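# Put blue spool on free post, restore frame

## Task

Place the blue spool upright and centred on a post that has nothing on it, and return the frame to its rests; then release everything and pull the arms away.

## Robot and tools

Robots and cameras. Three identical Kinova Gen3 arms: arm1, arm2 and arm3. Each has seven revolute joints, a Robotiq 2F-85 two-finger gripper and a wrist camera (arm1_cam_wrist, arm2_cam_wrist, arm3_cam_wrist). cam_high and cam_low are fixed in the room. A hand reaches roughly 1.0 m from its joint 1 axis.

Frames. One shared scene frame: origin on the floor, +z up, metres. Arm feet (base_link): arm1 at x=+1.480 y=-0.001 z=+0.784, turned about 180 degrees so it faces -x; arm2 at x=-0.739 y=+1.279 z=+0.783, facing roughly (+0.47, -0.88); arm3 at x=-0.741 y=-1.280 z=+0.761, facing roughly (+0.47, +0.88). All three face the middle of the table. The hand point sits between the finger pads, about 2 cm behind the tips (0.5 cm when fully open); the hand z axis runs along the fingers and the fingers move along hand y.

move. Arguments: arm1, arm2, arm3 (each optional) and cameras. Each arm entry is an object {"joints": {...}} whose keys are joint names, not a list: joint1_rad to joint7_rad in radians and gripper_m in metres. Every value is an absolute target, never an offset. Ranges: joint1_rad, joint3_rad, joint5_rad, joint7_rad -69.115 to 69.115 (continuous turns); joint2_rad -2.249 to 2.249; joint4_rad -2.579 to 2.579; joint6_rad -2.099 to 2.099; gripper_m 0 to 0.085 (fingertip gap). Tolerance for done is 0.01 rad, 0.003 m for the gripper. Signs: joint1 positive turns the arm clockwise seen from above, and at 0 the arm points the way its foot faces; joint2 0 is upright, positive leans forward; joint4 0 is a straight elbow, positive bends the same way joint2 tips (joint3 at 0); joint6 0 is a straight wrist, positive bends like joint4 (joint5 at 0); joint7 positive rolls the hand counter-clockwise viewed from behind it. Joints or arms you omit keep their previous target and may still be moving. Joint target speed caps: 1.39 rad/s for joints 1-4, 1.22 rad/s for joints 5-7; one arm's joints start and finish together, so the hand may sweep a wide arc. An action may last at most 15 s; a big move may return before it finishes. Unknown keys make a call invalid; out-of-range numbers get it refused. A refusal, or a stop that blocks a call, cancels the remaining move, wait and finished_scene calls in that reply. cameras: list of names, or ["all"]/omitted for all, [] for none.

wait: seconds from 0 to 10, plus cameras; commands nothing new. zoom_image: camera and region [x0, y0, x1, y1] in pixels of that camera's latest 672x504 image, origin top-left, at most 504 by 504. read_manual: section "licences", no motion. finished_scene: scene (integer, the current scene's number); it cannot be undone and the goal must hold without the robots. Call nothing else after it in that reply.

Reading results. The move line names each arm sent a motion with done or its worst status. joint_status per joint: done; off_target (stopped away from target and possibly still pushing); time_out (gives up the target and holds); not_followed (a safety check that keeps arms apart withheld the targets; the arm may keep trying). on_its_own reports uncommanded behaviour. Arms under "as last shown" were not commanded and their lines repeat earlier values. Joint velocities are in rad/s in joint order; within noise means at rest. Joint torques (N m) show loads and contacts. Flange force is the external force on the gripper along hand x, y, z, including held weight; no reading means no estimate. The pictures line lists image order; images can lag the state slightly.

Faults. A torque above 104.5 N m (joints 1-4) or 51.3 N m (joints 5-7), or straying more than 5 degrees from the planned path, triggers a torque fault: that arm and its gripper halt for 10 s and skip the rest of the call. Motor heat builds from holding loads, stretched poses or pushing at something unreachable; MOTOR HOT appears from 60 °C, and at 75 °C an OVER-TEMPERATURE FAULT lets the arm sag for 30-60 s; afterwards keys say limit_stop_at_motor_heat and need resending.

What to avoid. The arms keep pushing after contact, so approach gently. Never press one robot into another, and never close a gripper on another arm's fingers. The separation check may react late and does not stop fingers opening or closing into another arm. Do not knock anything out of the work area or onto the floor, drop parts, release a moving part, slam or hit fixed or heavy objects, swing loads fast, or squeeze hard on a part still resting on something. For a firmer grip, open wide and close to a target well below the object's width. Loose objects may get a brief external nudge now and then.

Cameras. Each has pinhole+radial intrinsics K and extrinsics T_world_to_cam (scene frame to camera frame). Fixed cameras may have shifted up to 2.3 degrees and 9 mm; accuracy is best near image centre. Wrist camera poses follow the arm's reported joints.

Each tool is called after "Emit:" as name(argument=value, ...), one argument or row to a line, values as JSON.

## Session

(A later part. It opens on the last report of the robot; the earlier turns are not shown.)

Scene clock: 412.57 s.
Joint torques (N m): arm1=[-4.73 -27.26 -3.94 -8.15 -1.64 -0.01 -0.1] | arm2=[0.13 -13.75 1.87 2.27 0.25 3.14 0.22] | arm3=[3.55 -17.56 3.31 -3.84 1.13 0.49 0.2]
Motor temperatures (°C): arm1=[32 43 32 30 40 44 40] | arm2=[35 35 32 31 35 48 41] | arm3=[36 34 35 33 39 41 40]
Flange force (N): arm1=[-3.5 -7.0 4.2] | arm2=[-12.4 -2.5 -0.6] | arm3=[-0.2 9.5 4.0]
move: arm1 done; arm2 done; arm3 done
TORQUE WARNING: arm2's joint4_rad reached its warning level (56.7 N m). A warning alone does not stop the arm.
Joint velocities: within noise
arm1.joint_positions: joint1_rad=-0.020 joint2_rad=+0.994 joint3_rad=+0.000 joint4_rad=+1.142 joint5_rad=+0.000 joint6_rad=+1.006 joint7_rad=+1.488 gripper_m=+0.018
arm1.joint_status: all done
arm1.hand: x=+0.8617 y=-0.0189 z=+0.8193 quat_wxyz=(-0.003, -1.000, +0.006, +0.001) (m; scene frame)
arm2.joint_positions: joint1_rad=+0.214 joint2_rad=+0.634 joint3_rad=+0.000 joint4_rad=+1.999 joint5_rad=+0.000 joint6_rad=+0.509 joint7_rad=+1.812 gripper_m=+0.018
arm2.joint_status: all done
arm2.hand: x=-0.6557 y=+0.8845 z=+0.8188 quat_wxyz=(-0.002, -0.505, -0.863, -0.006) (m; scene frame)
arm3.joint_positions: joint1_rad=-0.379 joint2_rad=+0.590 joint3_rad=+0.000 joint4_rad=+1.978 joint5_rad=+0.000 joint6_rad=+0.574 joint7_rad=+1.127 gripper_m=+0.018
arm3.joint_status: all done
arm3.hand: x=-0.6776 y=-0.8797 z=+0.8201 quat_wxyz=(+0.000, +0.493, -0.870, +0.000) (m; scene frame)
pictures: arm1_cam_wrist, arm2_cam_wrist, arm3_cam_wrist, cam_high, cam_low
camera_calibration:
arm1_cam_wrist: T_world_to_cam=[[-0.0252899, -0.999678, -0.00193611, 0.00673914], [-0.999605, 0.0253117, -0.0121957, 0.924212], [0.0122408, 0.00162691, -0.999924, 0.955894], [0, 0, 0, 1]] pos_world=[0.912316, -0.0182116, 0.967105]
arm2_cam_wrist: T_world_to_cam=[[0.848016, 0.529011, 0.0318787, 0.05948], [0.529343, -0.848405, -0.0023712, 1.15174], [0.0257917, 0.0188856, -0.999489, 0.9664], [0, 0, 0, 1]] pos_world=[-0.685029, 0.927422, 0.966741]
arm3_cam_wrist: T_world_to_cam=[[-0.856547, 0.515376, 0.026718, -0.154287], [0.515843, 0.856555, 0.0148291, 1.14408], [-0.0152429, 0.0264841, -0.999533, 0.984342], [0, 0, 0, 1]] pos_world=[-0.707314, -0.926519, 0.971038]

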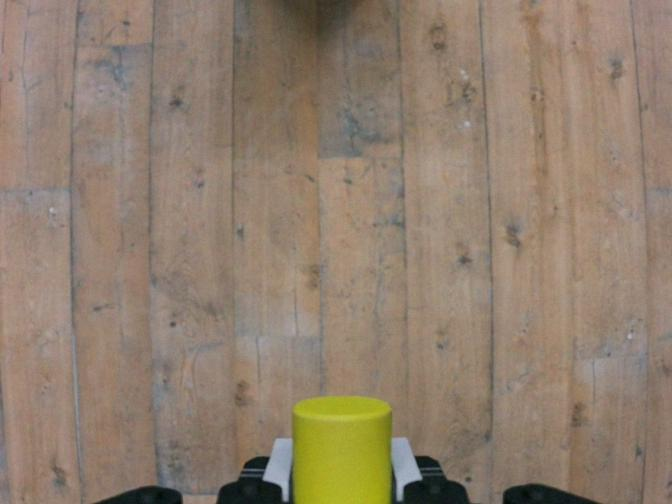

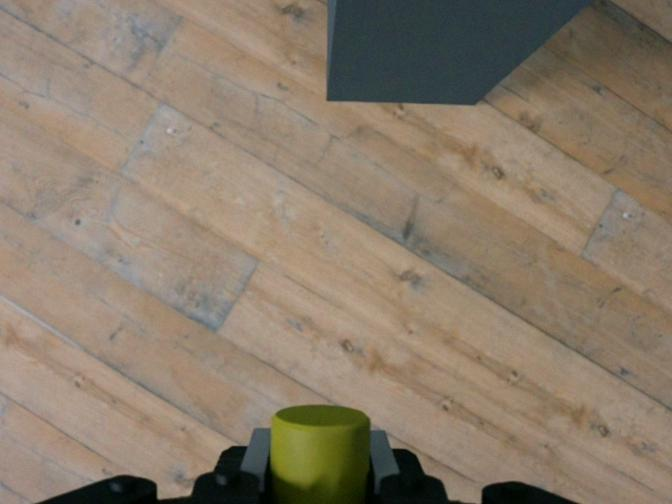

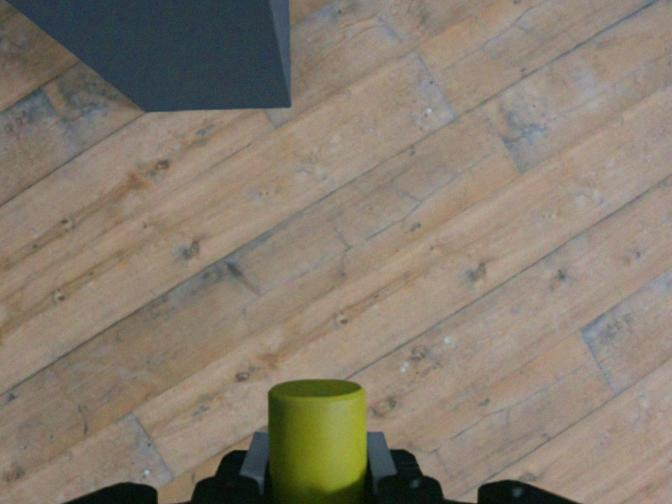

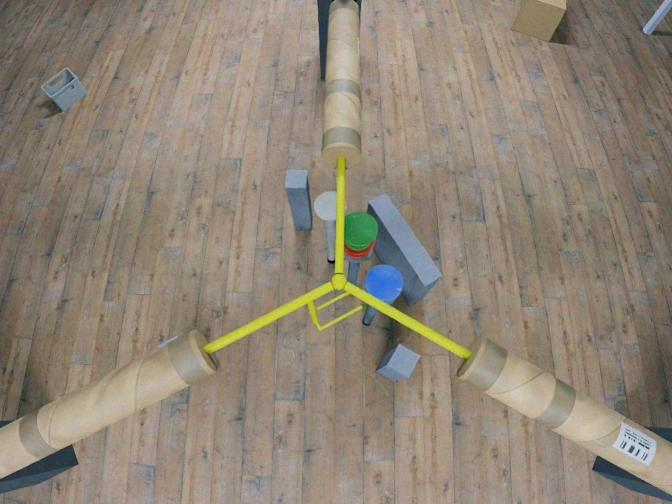

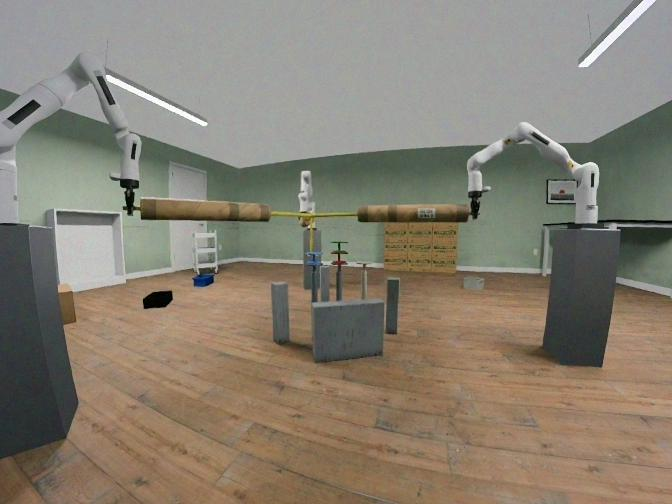

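Emit:
move(
  arm1={"joints":{"joint1_rad":0.1231,"joint2_rad":0.9049,"joint4_rad":1.3471,"joint6_rad":0.8896,"joint7_rad":1.6313}},
  arm2={"joints":{"joint1_rad":0.0111,"joint2_rad":0.5564,"joint4_rad":2.2213,"joint6_rad":0.3639,"joint7_rad":1.609}},
  arm3={"joints":{"joint1_rad":-0.3019,"joint2_rad":0.7313,"joint4_rad":1.6496,"joint6_rad":0.7607,"joint7_rad":1.204}},
  cameras=[],
)

Emit:
move(
  arm1={"joints":{"joint1_rad":0.2886,"joint2_rad":0.9377,"joint4_rad":1.4846,"joint6_rad":0.7193,"joint7_rad":1.7968}},
  arm2={"joints":{"joint1_rad":-0.2652,"joint2_rad":0.6799,"joint4_rad":2.3983,"joint6_rad":0.0634,"joint7_rad":1.3327}},
  arm3={"joints":{"joint1_rad":-0.2493,"joint2_rad":0.9784,"joint4_rad":1.2796,"joint6_rad":0.8836,"joint7_rad":1.2566}},
  cameras=["cam_high","cam_low"],
)

Emit:
move(
  arm1={"joints":{"joint1_rad":0.2894,"joint2_rad":1.0992,"joint4_rad":1.4656,"joint6_rad":0.5768,"joint7_rad":1.7976}},
  arm2={"joints":{"joint1_rad":-0.2614,"joint2_rad":0.9742,"joint4_rad":2.3714,"joint6_rad":-0.204,"joint7_rad":1.3365}},
  arm3={"joints":{"joint2_rad":1.1236,"joint4_rad":1.2748,"joint6_rad":0.7432}},
  cameras=[],
)

Emit:
move(
  arm1={"joints":{"joint1_rad":0.2902,"joint2_rad":1.2764,"joint4_rad":1.3907,"joint6_rad":0.4745,"joint7_rad":1.7984}},
  arm2={"joints":{"joint1_rad":-0.2577,"joint2_rad":1.24,"joint4_rad":2.271,"joint6_rad":-0.3694,"joint7_rad":1.3402}},
  arm3={"joints":{"joint2_rad":1.288,"joint4_rad":1.2125,"joint6_rad":0.6411}},
  cameras=["cam_high","cam_low"],
)

Emit:
move(
  arm1={"joints":{"joint1_rad":0.2909,"joint2_rad":1.4586,"joint4_rad":1.263,"joint6_rad":0.42,"joint7_rad":1.7991}},
  arm2={"joints":{"joint1_rad":-0.254,"joint2_rad":1.4625,"joint4_rad":2.119,"joint6_rad":-0.4399,"joint7_rad":1.3439}},
  arm3={"joints":{"joint2_rad":1.4638,"joint4_rad":1.0925,"joint6_rad":0.5853}},
)

Scene clock: 426.70 s.
Joint torques (N m): arm1=[-4.09 -25.3 -3.69 -6.92 -1.35 0.4 -0.11] | arm2=[-0.97 -10.82 0.56 4.2 -0.05 3.42 0.28] | arm3=[4.33 -20.97 3.68 -4.74 1.09 0.92 -0.06]
Motor temperatures (°C): arm1=[32 43 32 30 40 44 40] | arm2=[35 35 32 31 35 48 41] | arm3=[36 34 35 33 39 41 40]
Flange force (N): arm1=[-3.0 -7.1 4.6] | arm2=[-13.2 -3.3 -1.3] | arm3=[-2.3 9.2 3.7]
move: arm1 done; arm2 done; arm3 done
TORQUE WARNING: arm3's joint6_rad reached its warning level (29.4 N m). A warning alone does not stop the arm.
Joint velocities: within noise
arm1.joint_positions: joint1_rad=+0.123 joint2_rad=+0.905 joint3_rad=+0.000 joint4_rad=+1.347 joint5_rad=+0.000 joint6_rad=+0.890 joint7_rad=+1.631 gripper_m=+0.018
arm1.joint_status: all done
arm1.hand: x=+0.9085 y=+0.0665 z=+0.8196 quat_wxyz=(-0.003, -1.000, +0.006, +0.000) (m; scene frame)
arm2.joint_positions: joint1_rad=+0.011 joint2_rad=+0.556 joint3_rad=+0.000 joint4_rad=+2.221 joint5_rad=+0.000 joint6_rad=+0.364 joint7_rad=+1.609 gripper_m=+0.018
arm2.joint_status: all done
arm2.hand: x=-0.6091 y=+0.9702 z=+0.8189 quat_wxyz=(-0.002, -0.505, -0.863, -0.006) (m; scene frame)
arm3.joint_positions: joint1_rad=-0.302 joint2_rad=+0.731 joint3_rad=+0.000 joint4_rad=+1.650 joint5_rad=+0.000 joint6_rad=+0.761 joint7_rad=+1.204 gripper_m=+0.018
arm3.joint_status: all done
arm3.hand: x=-0.6309 y=-0.7944 z=+0.8200 quat_wxyz=(+0.000, +0.493, -0.870, +0.000) (m; scene frame)
pictures: none
No camera images: "cameras" was empty.

Scene clock: 428.27 s.
Joint torques (N m): arm1=[-1.57 -23.99 -1.66 -4.61 -0.5 1.03 -0.18] | arm2=[-0.09 -12.32 2.07 0.81 -0.04 0.15 0.24] | arm3=[1.57 -27.11 1.07 -9.93 -0.05 -1.44 0.01]
Motor temperatures (°C): arm1=[32 43 32 30 40 44 40] | arm2=[35 35 32 31 35 48 41] | arm3=[36 34 35 33 39 41 40]
Flange force (N): arm1=[-4.4 -4.0 5.0] | arm2=[-4.0 1.2 -2.9] | arm3=[4.1 1.0 3.8]
move: arm1 done; arm2 done; arm3 done
TORQUE WARNING: arm3's joint6_rad reached its warning level (29.4 N m). A warning alone does not stop the arm.
Joint velocities: within noise
arm1.joint_positions: joint1_rad=+0.289 joint2_rad=+0.938 joint3_rad=+0.000 joint4_rad=+1.485 joint5_rad=+0.000 joint6_rad=+0.719 joint7_rad=+1.797 gripper_m=+0.018
arm1.joint_status: all done
arm1.hand: x=+0.9552 y=+0.1527 z=+0.7696 quat_wxyz=(-0.003, -1.000, +0.007, +0.001) (m; scene frame)
arm2.joint_positions: joint1_rad=-0.265 joint2_rad=+0.680 joint3_rad=+0.000 joint4_rad=+2.398 joint5_rad=+0.000 joint6_rad=+0.063 joint7_rad=+1.333 gripper_m=+0.018
arm2.joint_status: all done
arm2.hand: x=-0.5631 y=+1.0542 z=+0.7699 quat_wxyz=(-0.002, -0.505, -0.863, -0.006) (m; scene frame)
arm3.joint_positions: joint1_rad=-0.249 joint2_rad=+0.979 joint3_rad=+0.000 joint4_rad=+1.280 joint5_rad=+0.000 joint6_rad=+0.884 joint7_rad=+1.257 gripper_m=+0.018
arm3.joint_status: all done
arm3.hand: x=-0.5844 y=-0.7089 z=+0.7700 quat_wxyz=(+0.000, +0.493, -0.870, +0.000) (m; scene frame)
pictures: cam_high, cam_low

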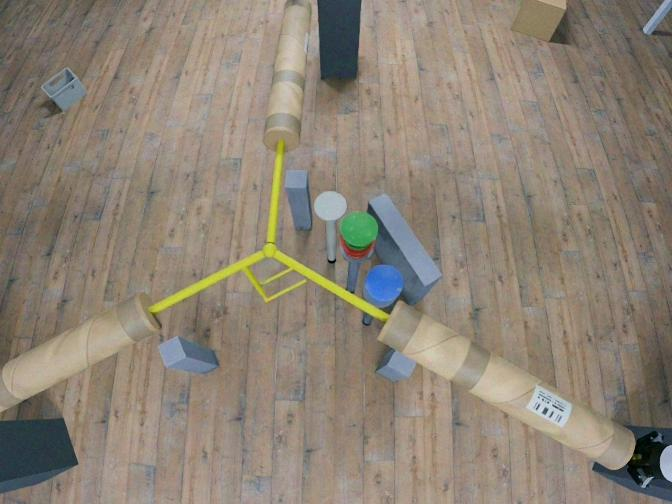

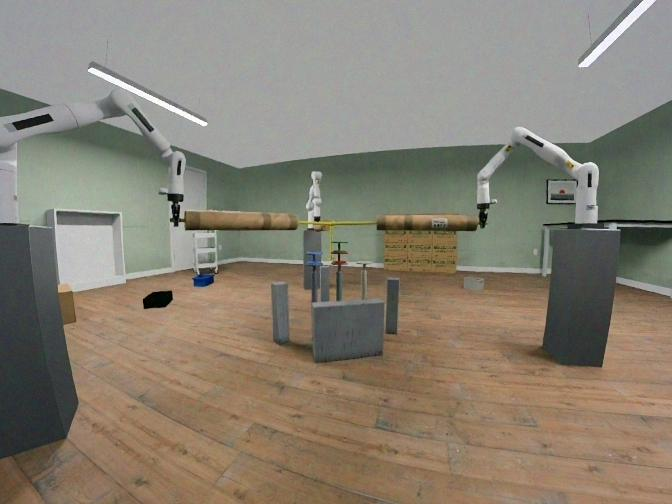

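Scene clock: 429.70 s.
Joint torques (N m): arm1=[-2.34 -24.71 -2.53 -3.94 -0.6 0.77 -0.21] | arm2=[-0.33 -13.42 2.13 4.77 -0.35 0.65 0.14] | arm3=[2.63 -28.06 2.01 -8.85 0.3 -1.32 -0.04]
Motor temperatures (°C): arm1=[32 43 32 30 40 44 40] | arm2=[35 35 32 31 35 48 41] | arm3=[36 34 35 33 39 41 40]
Flange force (N): arm1=[-2.7 -4.9 5.3] | arm2=[-8.0 1.3 -0.9] | arm3=[3.9 2.9 4.2]
move: arm1 done; arm2 done; arm3 done
Joint velocities: within noise
arm1.joint_positions: joint1_rad=+0.289 joint2_rad=+1.099 joint3_rad=+0.000 joint4_rad=+1.466 joint5_rad=+0.000 joint6_rad=+0.577 joint7_rad=+1.798 gripper_m=+0.018
arm1.joint_status: all done
arm1.hand: x=+0.9552 y=+0.1526 z=+0.6848 quat_wxyz=(-0.003, -1.000, +0.006, +0.001) (m; scene frame)
arm2.joint_positions: joint1_rad=-0.261 joint2_rad=+0.974 joint3_rad=+0.000 joint4_rad=+2.371 joint5_rad=+0.000 joint6_rad=-0.204 joint7_rad=+1.336 gripper_m=+0.018
arm2.joint_status: all done
arm2.hand: x=-0.5633 y=+1.0542 z=+0.6850 quat_wxyz=(-0.002, -0.505, -0.863, -0.006) (m; scene frame)
arm3.joint_positions: joint1_rad=-0.249 joint2_rad=+1.124 joint3_rad=+0.000 joint4_rad=+1.275 joint5_rad=+0.000 joint6_rad=+0.743 joint7_rad=+1.257 gripper_m=+0.018
arm3.joint_status: all done
arm3.hand: x=-0.5843 y=-0.7088 z=+0.6851 quat_wxyz=(+0.000, +0.493, -0.870, +0.000) (m; scene frame)
pictures: none
No camera images: "cameras" was empty.

Scene clock: 431.07 s.
Joint torques (N m): arm1=[-2.4 -25.06 -2.61 -3.03 -0.48 0.73 -0.19] | arm2=[-0.71 -13.45 1.57 7.34 -0.38 1.11 0.14] | arm3=[3.11 -28.02 2.42 -6.96 0.3 -0.65 0]
Motor temperatures (°C): arm1=[32 43 32 30 40 44 40] | arm2=[35 35 32 31 35 48 41] | arm3=[36 34 35 33 39 41 40]
Flange force (N): arm1=[-2.7 -4.9 5.6] | arm2=[-10.4 0.7 0.8] | arm3=[2.1 4.2 4.5]
move: arm1 done; arm2 done; arm3 done
Joint velocities: within noise
arm1.joint_positions: joint1_rad=+0.290 joint2_rad=+1.276 joint3_rad=+0.000 joint4_rad=+1.391 joint5_rad=+0.000 joint6_rad=+0.474 joint7_rad=+1.798 gripper_m=+0.018
arm1.joint_status: all done
arm1.hand: x=+0.9552 y=+0.1526 z=+0.5996 quat_wxyz=(-0.003, -1.000, +0.006, +0.001) (m; scene frame)
arm2.joint_positions: joint1_rad=-0.258 joint2_rad=+1.240 joint3_rad=+0.000 joint4_rad=+2.271 joint5_rad=+0.000 joint6_rad=-0.369 joint7_rad=+1.340 gripper_m=+0.018
arm2.joint_status: all done
arm2.hand: x=-0.5633 y=+1.0543 z=+0.5999 quat_wxyz=(-0.002, -0.505, -0.863, -0.006) (m; scene frame)
arm3.joint_positions: joint1_rad=-0.249 joint2_rad=+1.288 joint3_rad=+0.000 joint4_rad=+1.212 joint5_rad=+0.000 joint6_rad=+0.641 joint7_rad=+1.257 gripper_m=+0.018
arm3.joint_status: all done
arm3.hand: x=-0.5842 y=-0.7089 z=+0.6001 quat_wxyz=(+0.000, +0.493, -0.870, +0.000) (m; scene frame)
pictures: cam_high, cam_low

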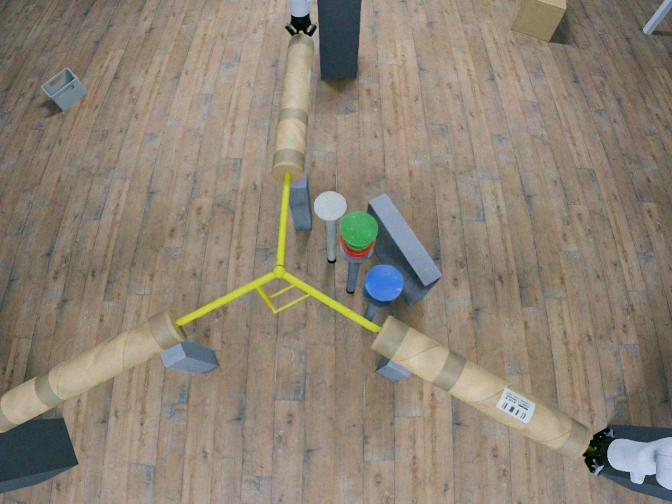

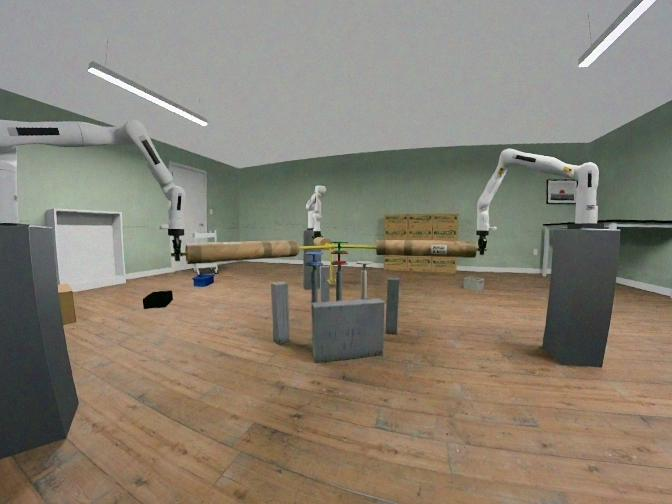

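Scene clock: 432.37 s.
Joint torques (N m): arm1=[-2.71 -24.77 -2.96 -2.02 -0.46 1.02 -0.15] | arm2=[-0.88 -12.31 1.26 9.27 -0.31 1.78 0.16] | arm3=[3.43 -27.88 2.7 -5.67 0.32 -0.29 -0.02]
Motor temperatures (°C): arm1=[32 44 32 30 40 44 40] | arm2=[35 34 32 31 35 48 41] | arm3=[36 34 35 33 39 41 40]
Flange force (N): arm1=[-3.2 -5.6 6.0] | arm2=[-12.4 0.6 2.2] | arm3=[0.1 5.3 5.2]
move: arm1 done; arm2 done; arm3 done
Joint velocities: within noise
arm1.joint_positions: joint1_rad=+0.291 joint2_rad=+1.459 joint3_rad=+0.000 joint4_rad=+1.263 joint5_rad=+0.000 joint6_rad=+0.420 joint7_rad=+1.799 gripper_m=+0.018
arm1.joint_status: all done
arm1.hand: x=+0.9552 y=+0.1525 z=+0.5172 quat_wxyz=(-0.003, -1.000, +0.006, +0.001) (m; scene frame)
arm2.joint_positions: joint1_rad=-0.254 joint2_rad=+1.462 joint3_rad=+0.000 joint4_rad=+2.119 joint5_rad=+0.000 joint6_rad=-0.440 joint7_rad=+1.344 gripper_m=+0.018
arm2.joint_status: all done
arm2.hand: x=-0.5634 y=+1.0543 z=+0.5175 quat_wxyz=(-0.002, -0.505, -0.863, -0.006) (m; scene frame)
arm3.joint_positions: joint1_rad=-0.249 joint2_rad=+1.464 joint3_rad=+0.000 joint4_rad=+1.092 joint5_rad=+0.000 joint6_rad=+0.585 joint7_rad=+1.257 gripper_m=+0.018
arm3.joint_status: all done
arm3.hand: x=-0.5841 y=-0.7089 z=+0.5175 quat_wxyz=(+0.000, +0.493, -0.870, +0.000) (m; scene frame)
pictures: arm1_cam_wrist, arm2_cam_wrist, arm3_cam_wrist, cam_high, cam_low
camera_calibration:
arm1_cam_wrist: T_world_to_cam=[[-0.0252907, -0.999678, -0.00183867, 0.179802], [-0.999604, 0.0253115, -0.0122982, 1.00982], [0.0123408, 0.00152691, -0.999923, 0.652306], [0, 0, 0, 1]] pos_world=[1.00592, 0.153188, 0.665005]
arm2_cam_wrist: T_world_to_cam=[[0.848087, 0.528888, 0.0320382, -0.0988882], [0.529229, -0.848475, -0.00263075, 1.24632], [0.0257922, 0.0191866, -0.999483, 0.659334], [0, 0, 0, 1]] pos_world=[-0.592729, 1.09712, 0.66544]
arm3_cam_wrist: T_world_to_cam=[[-0.85655, 0.515377, 0.0266324, -0.15417], [0.515843, 0.856554, 0.0148807, 0.954051], [-0.0151429, 0.0264842, -0.999535, 0.678845], [0, 0, 0, 1]] pos_world=[-0.613915, -0.755719, 0.668438]

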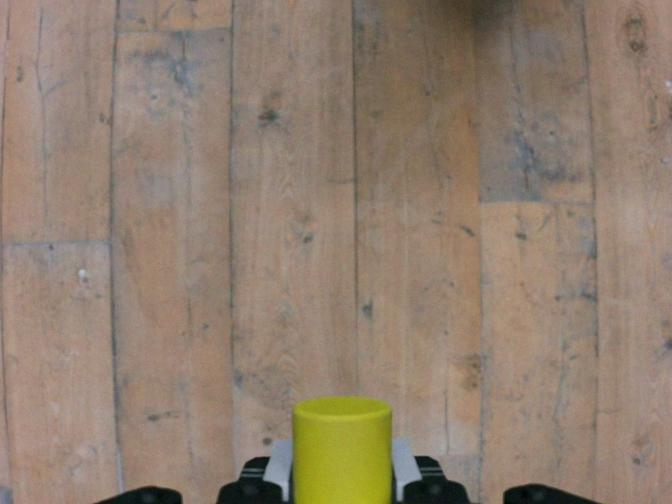

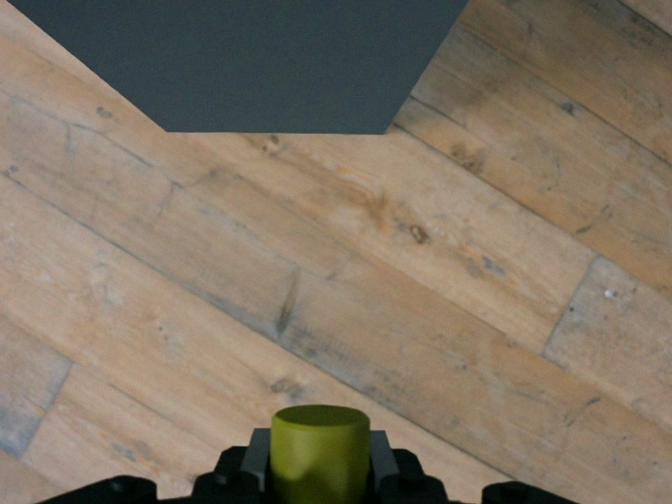

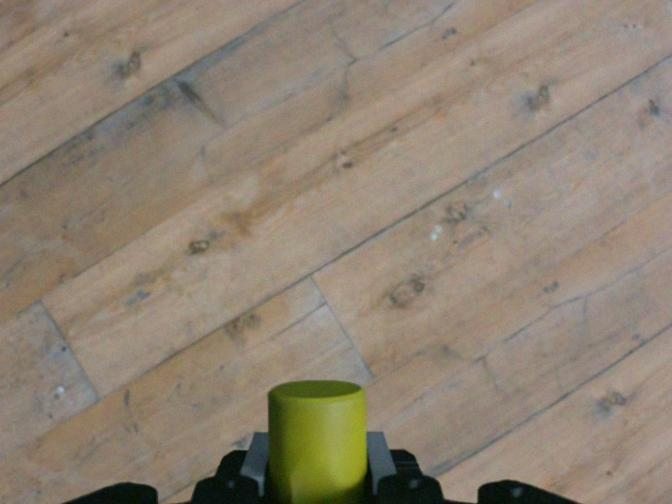

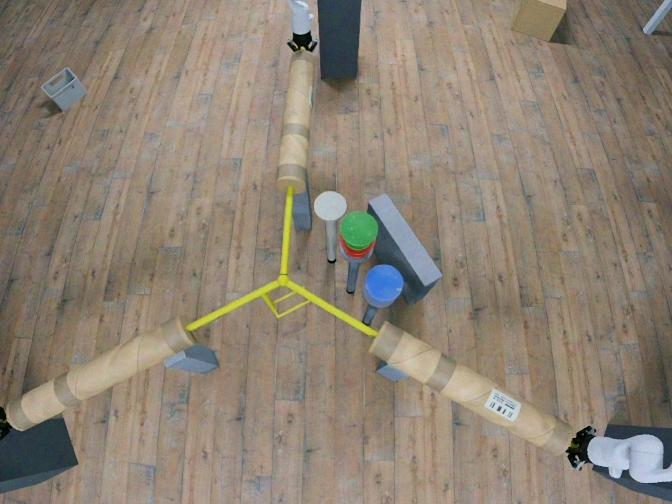

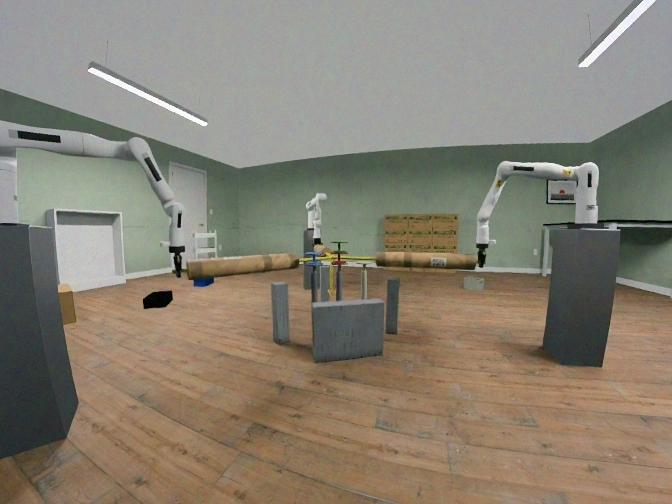

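Emit:
move(
  arm1={"joints":{"joint1_rad":0.2914,"joint2_rad":1.595,"joint4_rad":1.1284,"joint6_rad":0.4182,"joint7_rad":1.7996}},
  arm2={"joints":{"joint1_rad":-0.2515,"joint2_rad":1.5996,"joint4_rad":1.9826,"joint6_rad":-0.4406,"joint7_rad":1.3464}},
  arm3={"joints":{"joint2_rad":1.5996,"joint4_rad":0.9591,"joint6_rad":0.5829}},
  cameras=[],
)

Emit:
move(
  arm1={"joints":{"joint1_rad":0.2917,"joint2_rad":1.651,"joint4_rad":1.0732,"joint6_rad":0.4174,"joint7_rad":1.7999}},
  arm2={"joints":{"joint1_rad":-0.2504,"joint2_rad":1.6559,"joint4_rad":1.9266,"joint6_rad":-0.4409,"joint7_rad":1.3475}},
  arm3={"joints":{"joint2_rad":1.6553,"joint4_rad":0.9043,"joint6_rad":0.582}},
  cameras=["cam_high"],
)

Emit:
move(
  arm1={"joints":{"gripper_m":0.085}},
  arm2={"joints":{"gripper_m":0.085}},
  arm3={"joints":{"gripper_m":0.085}},
)

Scene clock: 440.00 s.
Joint torques (N m): arm1=[-3.34 -33.36 -3.12 -10.53 -0.48 -3.64 -0.14] | arm2=[-0.76 -21.89 2.43 -0.38 -0.53 -3.3 0.15] | arm3=[4.71 -34.52 3.93 -12.18 0.72 -3.59 -0.12]
Motor temperatures (°C): arm1=[32 44 32 30 40 44 40] | arm2=[35 34 32 31 35 47 41] | arm3=[36 34 35 33 39 41 40]
Flange force (N): arm1=[9.9 -3.1 6.3] | arm2=[4.0 -1.2 2.8] | arm3=[12.6 3.9 5.1]
move: arm1 done; arm2 done; arm3 done
Joint velocities: within noise
arm1.joint_positions: joint1_rad=+0.291 joint2_rad=+1.595 joint3_rad=+0.000 joint4_rad=+1.128 joint5_rad=+0.000 joint6_rad=+0.418 joint7_rad=+1.800 gripper_m=+0.018
arm1.joint_status: all done
arm1.hand: x=+0.9533 y=+0.1529 z=+0.4597 quat_wxyz=(-0.003, -1.000, +0.006, +0.001) (m; scene frame)
arm2.joint_positions: joint1_rad=-0.252 joint2_rad=+1.600 joint3_rad=+0.000 joint4_rad=+1.983 joint5_rad=+0.000 joint6_rad=-0.441 joint7_rad=+1.346 gripper_m=+0.018
arm2.joint_status: all done
arm2.hand: x=-0.5621 y=+1.0529 z=+0.4600 quat_wxyz=(-0.002, -0.505, -0.863, -0.006) (m; scene frame)
arm3.joint_positions: joint1_rad=-0.249 joint2_rad=+1.600 joint3_rad=+0.000 joint4_rad=+0.959 joint5_rad=+0.000 joint6_rad=+0.583 joint7_rad=+1.257 gripper_m=+0.018
arm3.joint_status: all done
arm3.hand: x=-0.5838 y=-0.7074 z=+0.4600 quat_wxyz=(+0.000, +0.493, -0.870, +0.000) (m; scene frame)
pictures: none
No camera images: "cameras" was empty.

Scene clock: 440.80 s.
Joint torques (N m): arm1=[-1.93 -26.26 -1.91 -3.74 -0.23 0.07 -0.11] | arm2=[-1.11 -14.35 0.89 6.94 -0.23 0.66 0.15] | arm3=[3.01 -28.15 2.28 -5.76 0.2 -0.37 -0.14]
Motor temperatures (°C): arm1=[32 44 32 30 40 44 40] | arm2=[35 34 32 31 35 47 41] | arm3=[36 34 35 33 39 41 40]
Flange force (N): arm1=[-0.9 -3.4 6.1] | arm2=[-7.9 -0.9 3.1] | arm3=[-0.5 4.5 5.9]
move: arm1 done; arm2 done; arm3 done
Joint velocities: within noise
arm1.joint_positions: joint1_rad=+0.292 joint2_rad=+1.651 joint3_rad=+0.000 joint4_rad=+1.073 joint5_rad=+0.000 joint6_rad=+0.417 joint7_rad=+1.800 gripper_m=+0.018
arm1.joint_status: all done
arm1.hand: x=+0.9547 y=+0.1526 z=+0.4361 quat_wxyz=(-0.003, -1.000, +0.006, +0.001) (m; scene frame)
arm2.joint_positions: joint1_rad=-0.250 joint2_rad=+1.656 joint3_rad=+0.000 joint4_rad=+1.927 joint5_rad=+0.000 joint6_rad=-0.441 joint7_rad=+1.347 gripper_m=+0.018
arm2.joint_status: all done
arm2.hand: x=-0.5630 y=+1.0539 z=+0.4364 quat_wxyz=(-0.002, -0.505, -0.863, -0.006) (m; scene frame)
arm3.joint_positions: joint1_rad=-0.249 joint2_rad=+1.655 joint3_rad=+0.000 joint4_rad=+0.904 joint5_rad=+0.000 joint6_rad=+0.582 joint7_rad=+1.257 gripper_m=+0.018
arm3.joint_status: all done
arm3.hand: x=-0.5841 y=-0.7090 z=+0.4365 quat_wxyz=(+0.000, +0.493, -0.870, +0.000) (m; scene frame)
pictures: cam_high

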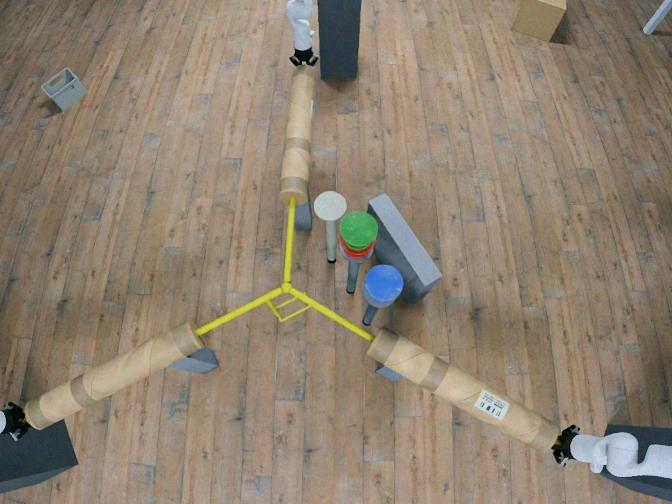

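Scene clock: 442.00 s.
Joint torques (N m): arm1=[-0.01 -23.65 0.1 -2.86 0.29 0.23 -0.06] | arm2=[-0.94 -14.57 0.83 4.72 -0.45 -0.25 -0.06] | arm3=[1.12 -24.86 0.53 -4.2 -0.15 -0.11 0.05]
Motor temperatures (°C): arm1=[32 44 32 30 40 44 40] | arm2=[35 34 32 31 35 47 41] | arm3=[36 34 35 33 39 41 40]
Flange force (N): arm1=[-2.4 -0.1 2.0] | arm2=[-5.7 -1.4 -1.8] | arm3=[-3.7 2.4 2.0]
move: arm1 done; arm2 done; arm3 done
Joint velocities: within noise
arm1.joint_positions: joint1_rad=+0.292 joint2_rad=+1.651 joint3_rad=+0.000 joint4_rad=+1.073 joint5_rad=+0.000 joint6_rad=+0.417 joint7_rad=+1.800 gripper_m=+0.085
arm1.joint_status: all done
arm1.hand: x=+0.9548 y=+0.1526 z=+0.4361 quat_wxyz=(-0.003, -1.000, +0.006, +0.001) (m; scene frame)
arm2.joint_positions: joint1_rad=-0.250 joint2_rad=+1.656 joint3_rad=+0.000 joint4_rad=+1.927 joint5_rad=+0.000 joint6_rad=-0.441 joint7_rad=+1.348 gripper_m=+0.085
arm2.joint_status: all done
arm2.hand: x=-0.5631 y=+1.0539 z=+0.4364 quat_wxyz=(-0.002, -0.505, -0.863, -0.006) (m; scene frame)
arm3.joint_positions: joint1_rad=-0.249 joint2_rad=+1.655 joint3_rad=+0.000 joint4_rad=+0.904 joint5_rad=+0.000 joint6_rad=+0.582 joint7_rad=+1.257 gripper_m=+0.085
arm3.joint_status: all done
arm3.hand: x=-0.5841 y=-0.7090 z=+0.4365 quat_wxyz=(+0.000, +0.493, -0.870, +0.000) (m; scene frame)
pictures: arm1_cam_wrist, arm2_cam_wrist, arm3_cam_wrist, cam_high, cam_low
camera_calibration:
arm1_cam_wrist: T_world_to_cam=[[-0.0251906, -0.999681, -0.00184017, 0.179641], [-0.999605, 0.0252115, -0.0123979, 1.00839], [0.0124404, 0.00152713, -0.999921, 0.571117], [0, 0, 0, 1]] pos_world=[1.00542, 0.153288, 0.583904]
arm2_cam_wrist: T_world_to_cam=[[0.848046, 0.528959, 0.0319529, -0.0963858], [0.5293, -0.84843, -0.00268068, 1.24563], [0.0256919, 0.019186, -0.999486, 0.578218], [0, 0, 0, 1]] pos_world=[-0.592429, 1.09672, 0.58434]
arm3_cam_wrist: T_world_to_cam=[[-0.856549, 0.51538, 0.0265808, -0.151843], [0.515843, 0.856555, 0.014795, 0.955341], [-0.0151429, 0.0263842, -0.999537, 0.597813], [0, 0, 0, 1]] pos_world=[-0.613815, -0.755819, 0.587438]

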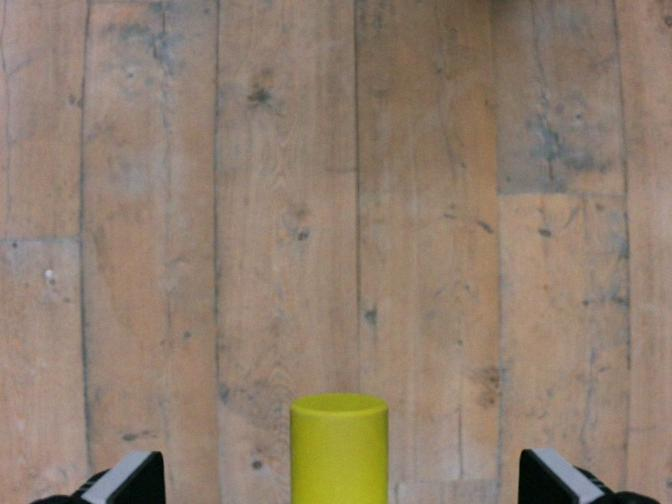

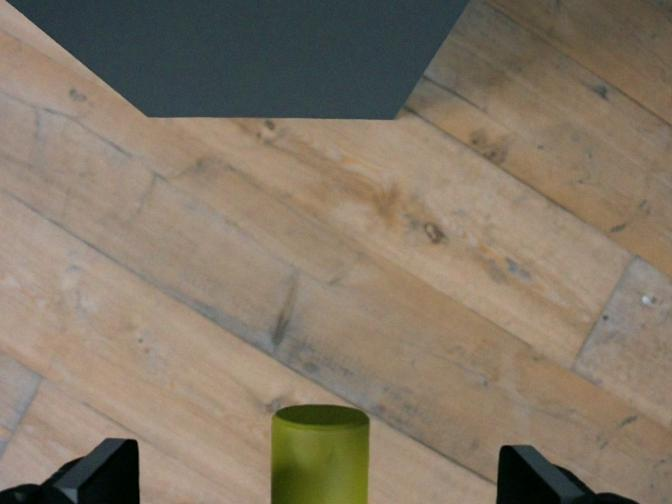

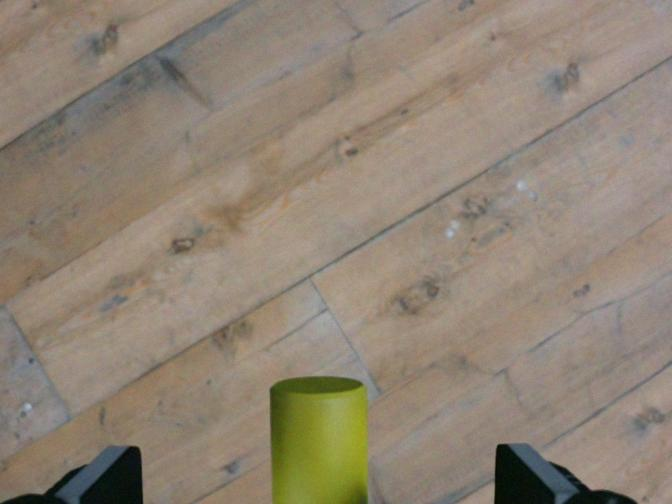

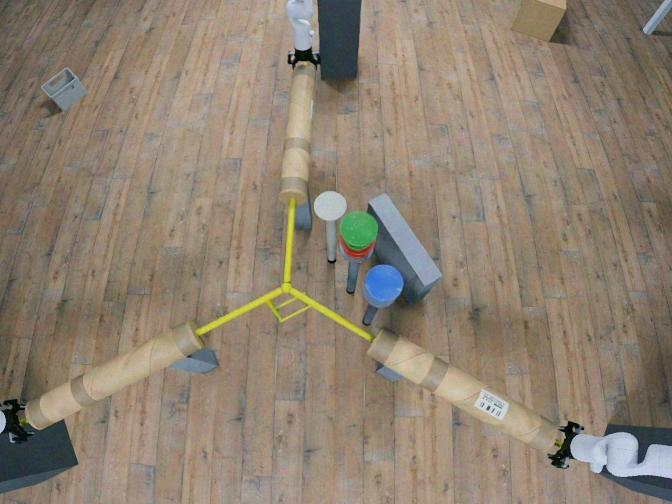

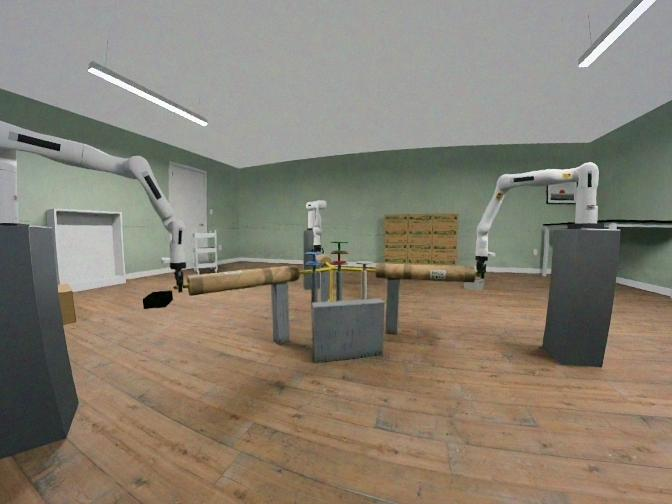

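Emit:
move(
  arm1={"joints":{"joint1_rad":0.2902,"joint2_rad":1.2764,"joint4_rad":1.3907,"joint6_rad":0.4745,"joint7_rad":1.7984}},
  arm2={"joints":{"joint1_rad":-0.2577,"joint2_rad":1.24,"joint4_rad":2.271,"joint6_rad":-0.3694,"joint7_rad":1.3402}},
  arm3={"joints":{"joint2_rad":1.288,"joint4_rad":1.2125,"joint6_rad":0.6411}},
)

Emit:
finished_scene(
  scene=1,
)

Scene clock: 447.73 s.
Joint torques (N m): arm1=[-0.02 -23.45 0.08 -3.3 0.27 0.22 -0.08] | arm2=[-0.83 -14.08 0.83 4.09 -0.48 -0.29 -0.12] | arm3=[1.12 -24.59 0.57 -4.64 -0.23 0.01 0.04]
Motor temperatures (°C): arm1=[32 44 32 30 40 44 40] | arm2=[35 34 32 31 35 47 41] | arm3=[36 34 35 33 39 41 40]
Flange force (N): arm1=[-2.3 -0.1 1.3] | arm2=[-6.4 -1.3 -4.3] | arm3=[-2.5 2.1 0.7]
move: arm1 done; arm2 done; arm3 done
Joint velocities: within noise
arm1.joint_positions: joint1_rad=+0.290 joint2_rad=+1.276 joint3_rad=+0.000 joint4_rad=+1.391 joint5_rad=+0.000 joint6_rad=+0.475 joint7_rad=+1.798 gripper_m=+0.085
arm1.joint_status: all done
arm1.hand: x=+0.9552 y=+0.1525 z=+0.5996 quat_wxyz=(-0.003, -1.000, +0.006, +0.001) (m; scene frame)
arm2.joint_positions: joint1_rad=-0.258 joint2_rad=+1.240 joint3_rad=+0.000 joint4_rad=+2.271 joint5_rad=+0.000 joint6_rad=-0.369 joint7_rad=+1.340 gripper_m=+0.085
arm2.joint_status: all done
arm2.hand: x=-0.5633 y=+1.0543 z=+0.5999 quat_wxyz=(-0.002, -0.505, -0.863, -0.006) (m; scene frame)
arm3.joint_positions: joint1_rad=-0.249 joint2_rad=+1.288 joint3_rad=+0.000 joint4_rad=+1.213 joint5_rad=+0.000 joint6_rad=+0.641 joint7_rad=+1.257 gripper_m=+0.085
arm3.joint_status: all done
arm3.hand: x=-0.5842 y=-0.7089 z=+0.6001 quat_wxyz=(+0.000, +0.493, -0.870, +0.000) (m; scene frame)
pictures: arm1_cam_wrist, arm2_cam_wrist, arm3_cam_wrist, cam_high, cam_low
camera_calibration:
arm1_cam_wrist: T_world_to_cam=[[-0.0251906, -0.999681, -0.00184017, 0.179954], [-0.999605, 0.0252115, -0.0123979, 1.01092], [0.0124404, 0.00152713, -0.999921, 0.734598], [0, 0, 0, 1]] pos_world=[1.00592, 0.153288, 0.747404]
arm2_cam_wrist: T_world_to_cam=[[0.848091, 0.528883, 0.0320063, -0.101584], [0.529227, -0.848476, -0.00276869, 1.24659], [0.0256923, 0.0192867, -0.999484, 0.741619], [0, 0, 0, 1]] pos_world=[-0.592629, 1.09712, 0.747939]
arm3_cam_wrist: T_world_to_cam=[[-0.856549, 0.51538, 0.0265808, -0.156412], [0.515843, 0.856555, 0.014795, 0.95294], [-0.0151429, 0.0263842, -0.999537, 0.761232], [0, 0, 0, 1]] pos_world=[-0.614015, -0.755719, 0.750938]

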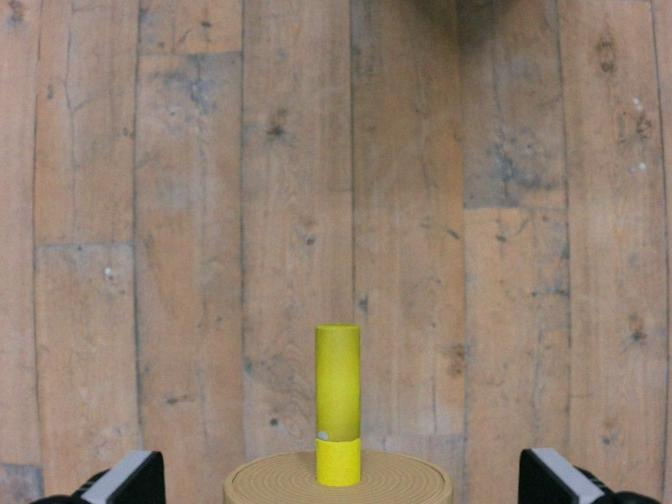

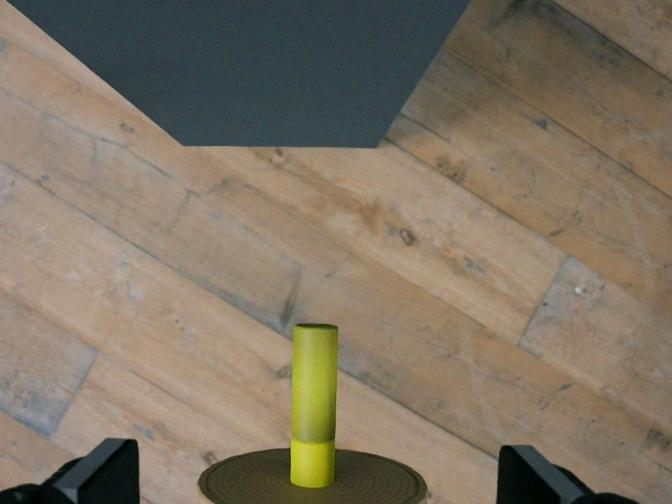

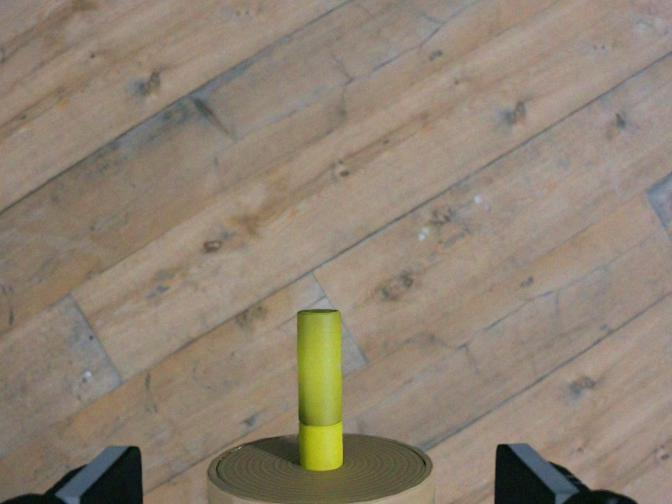

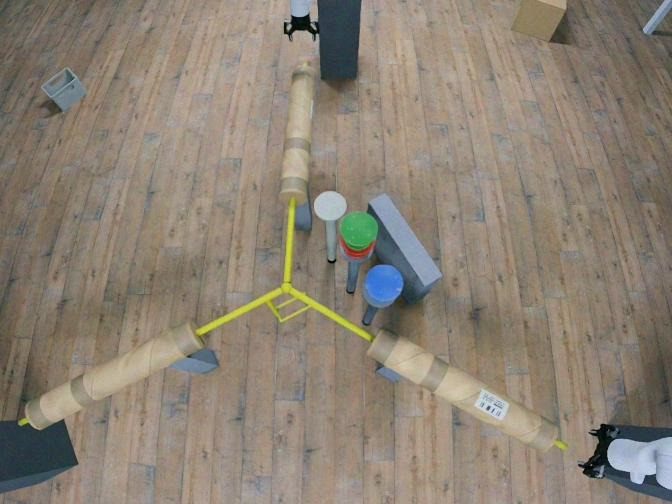

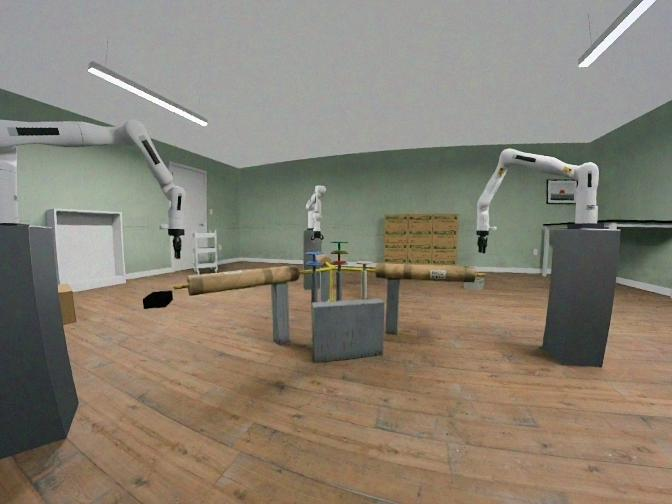

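The scene is finished: the task was done.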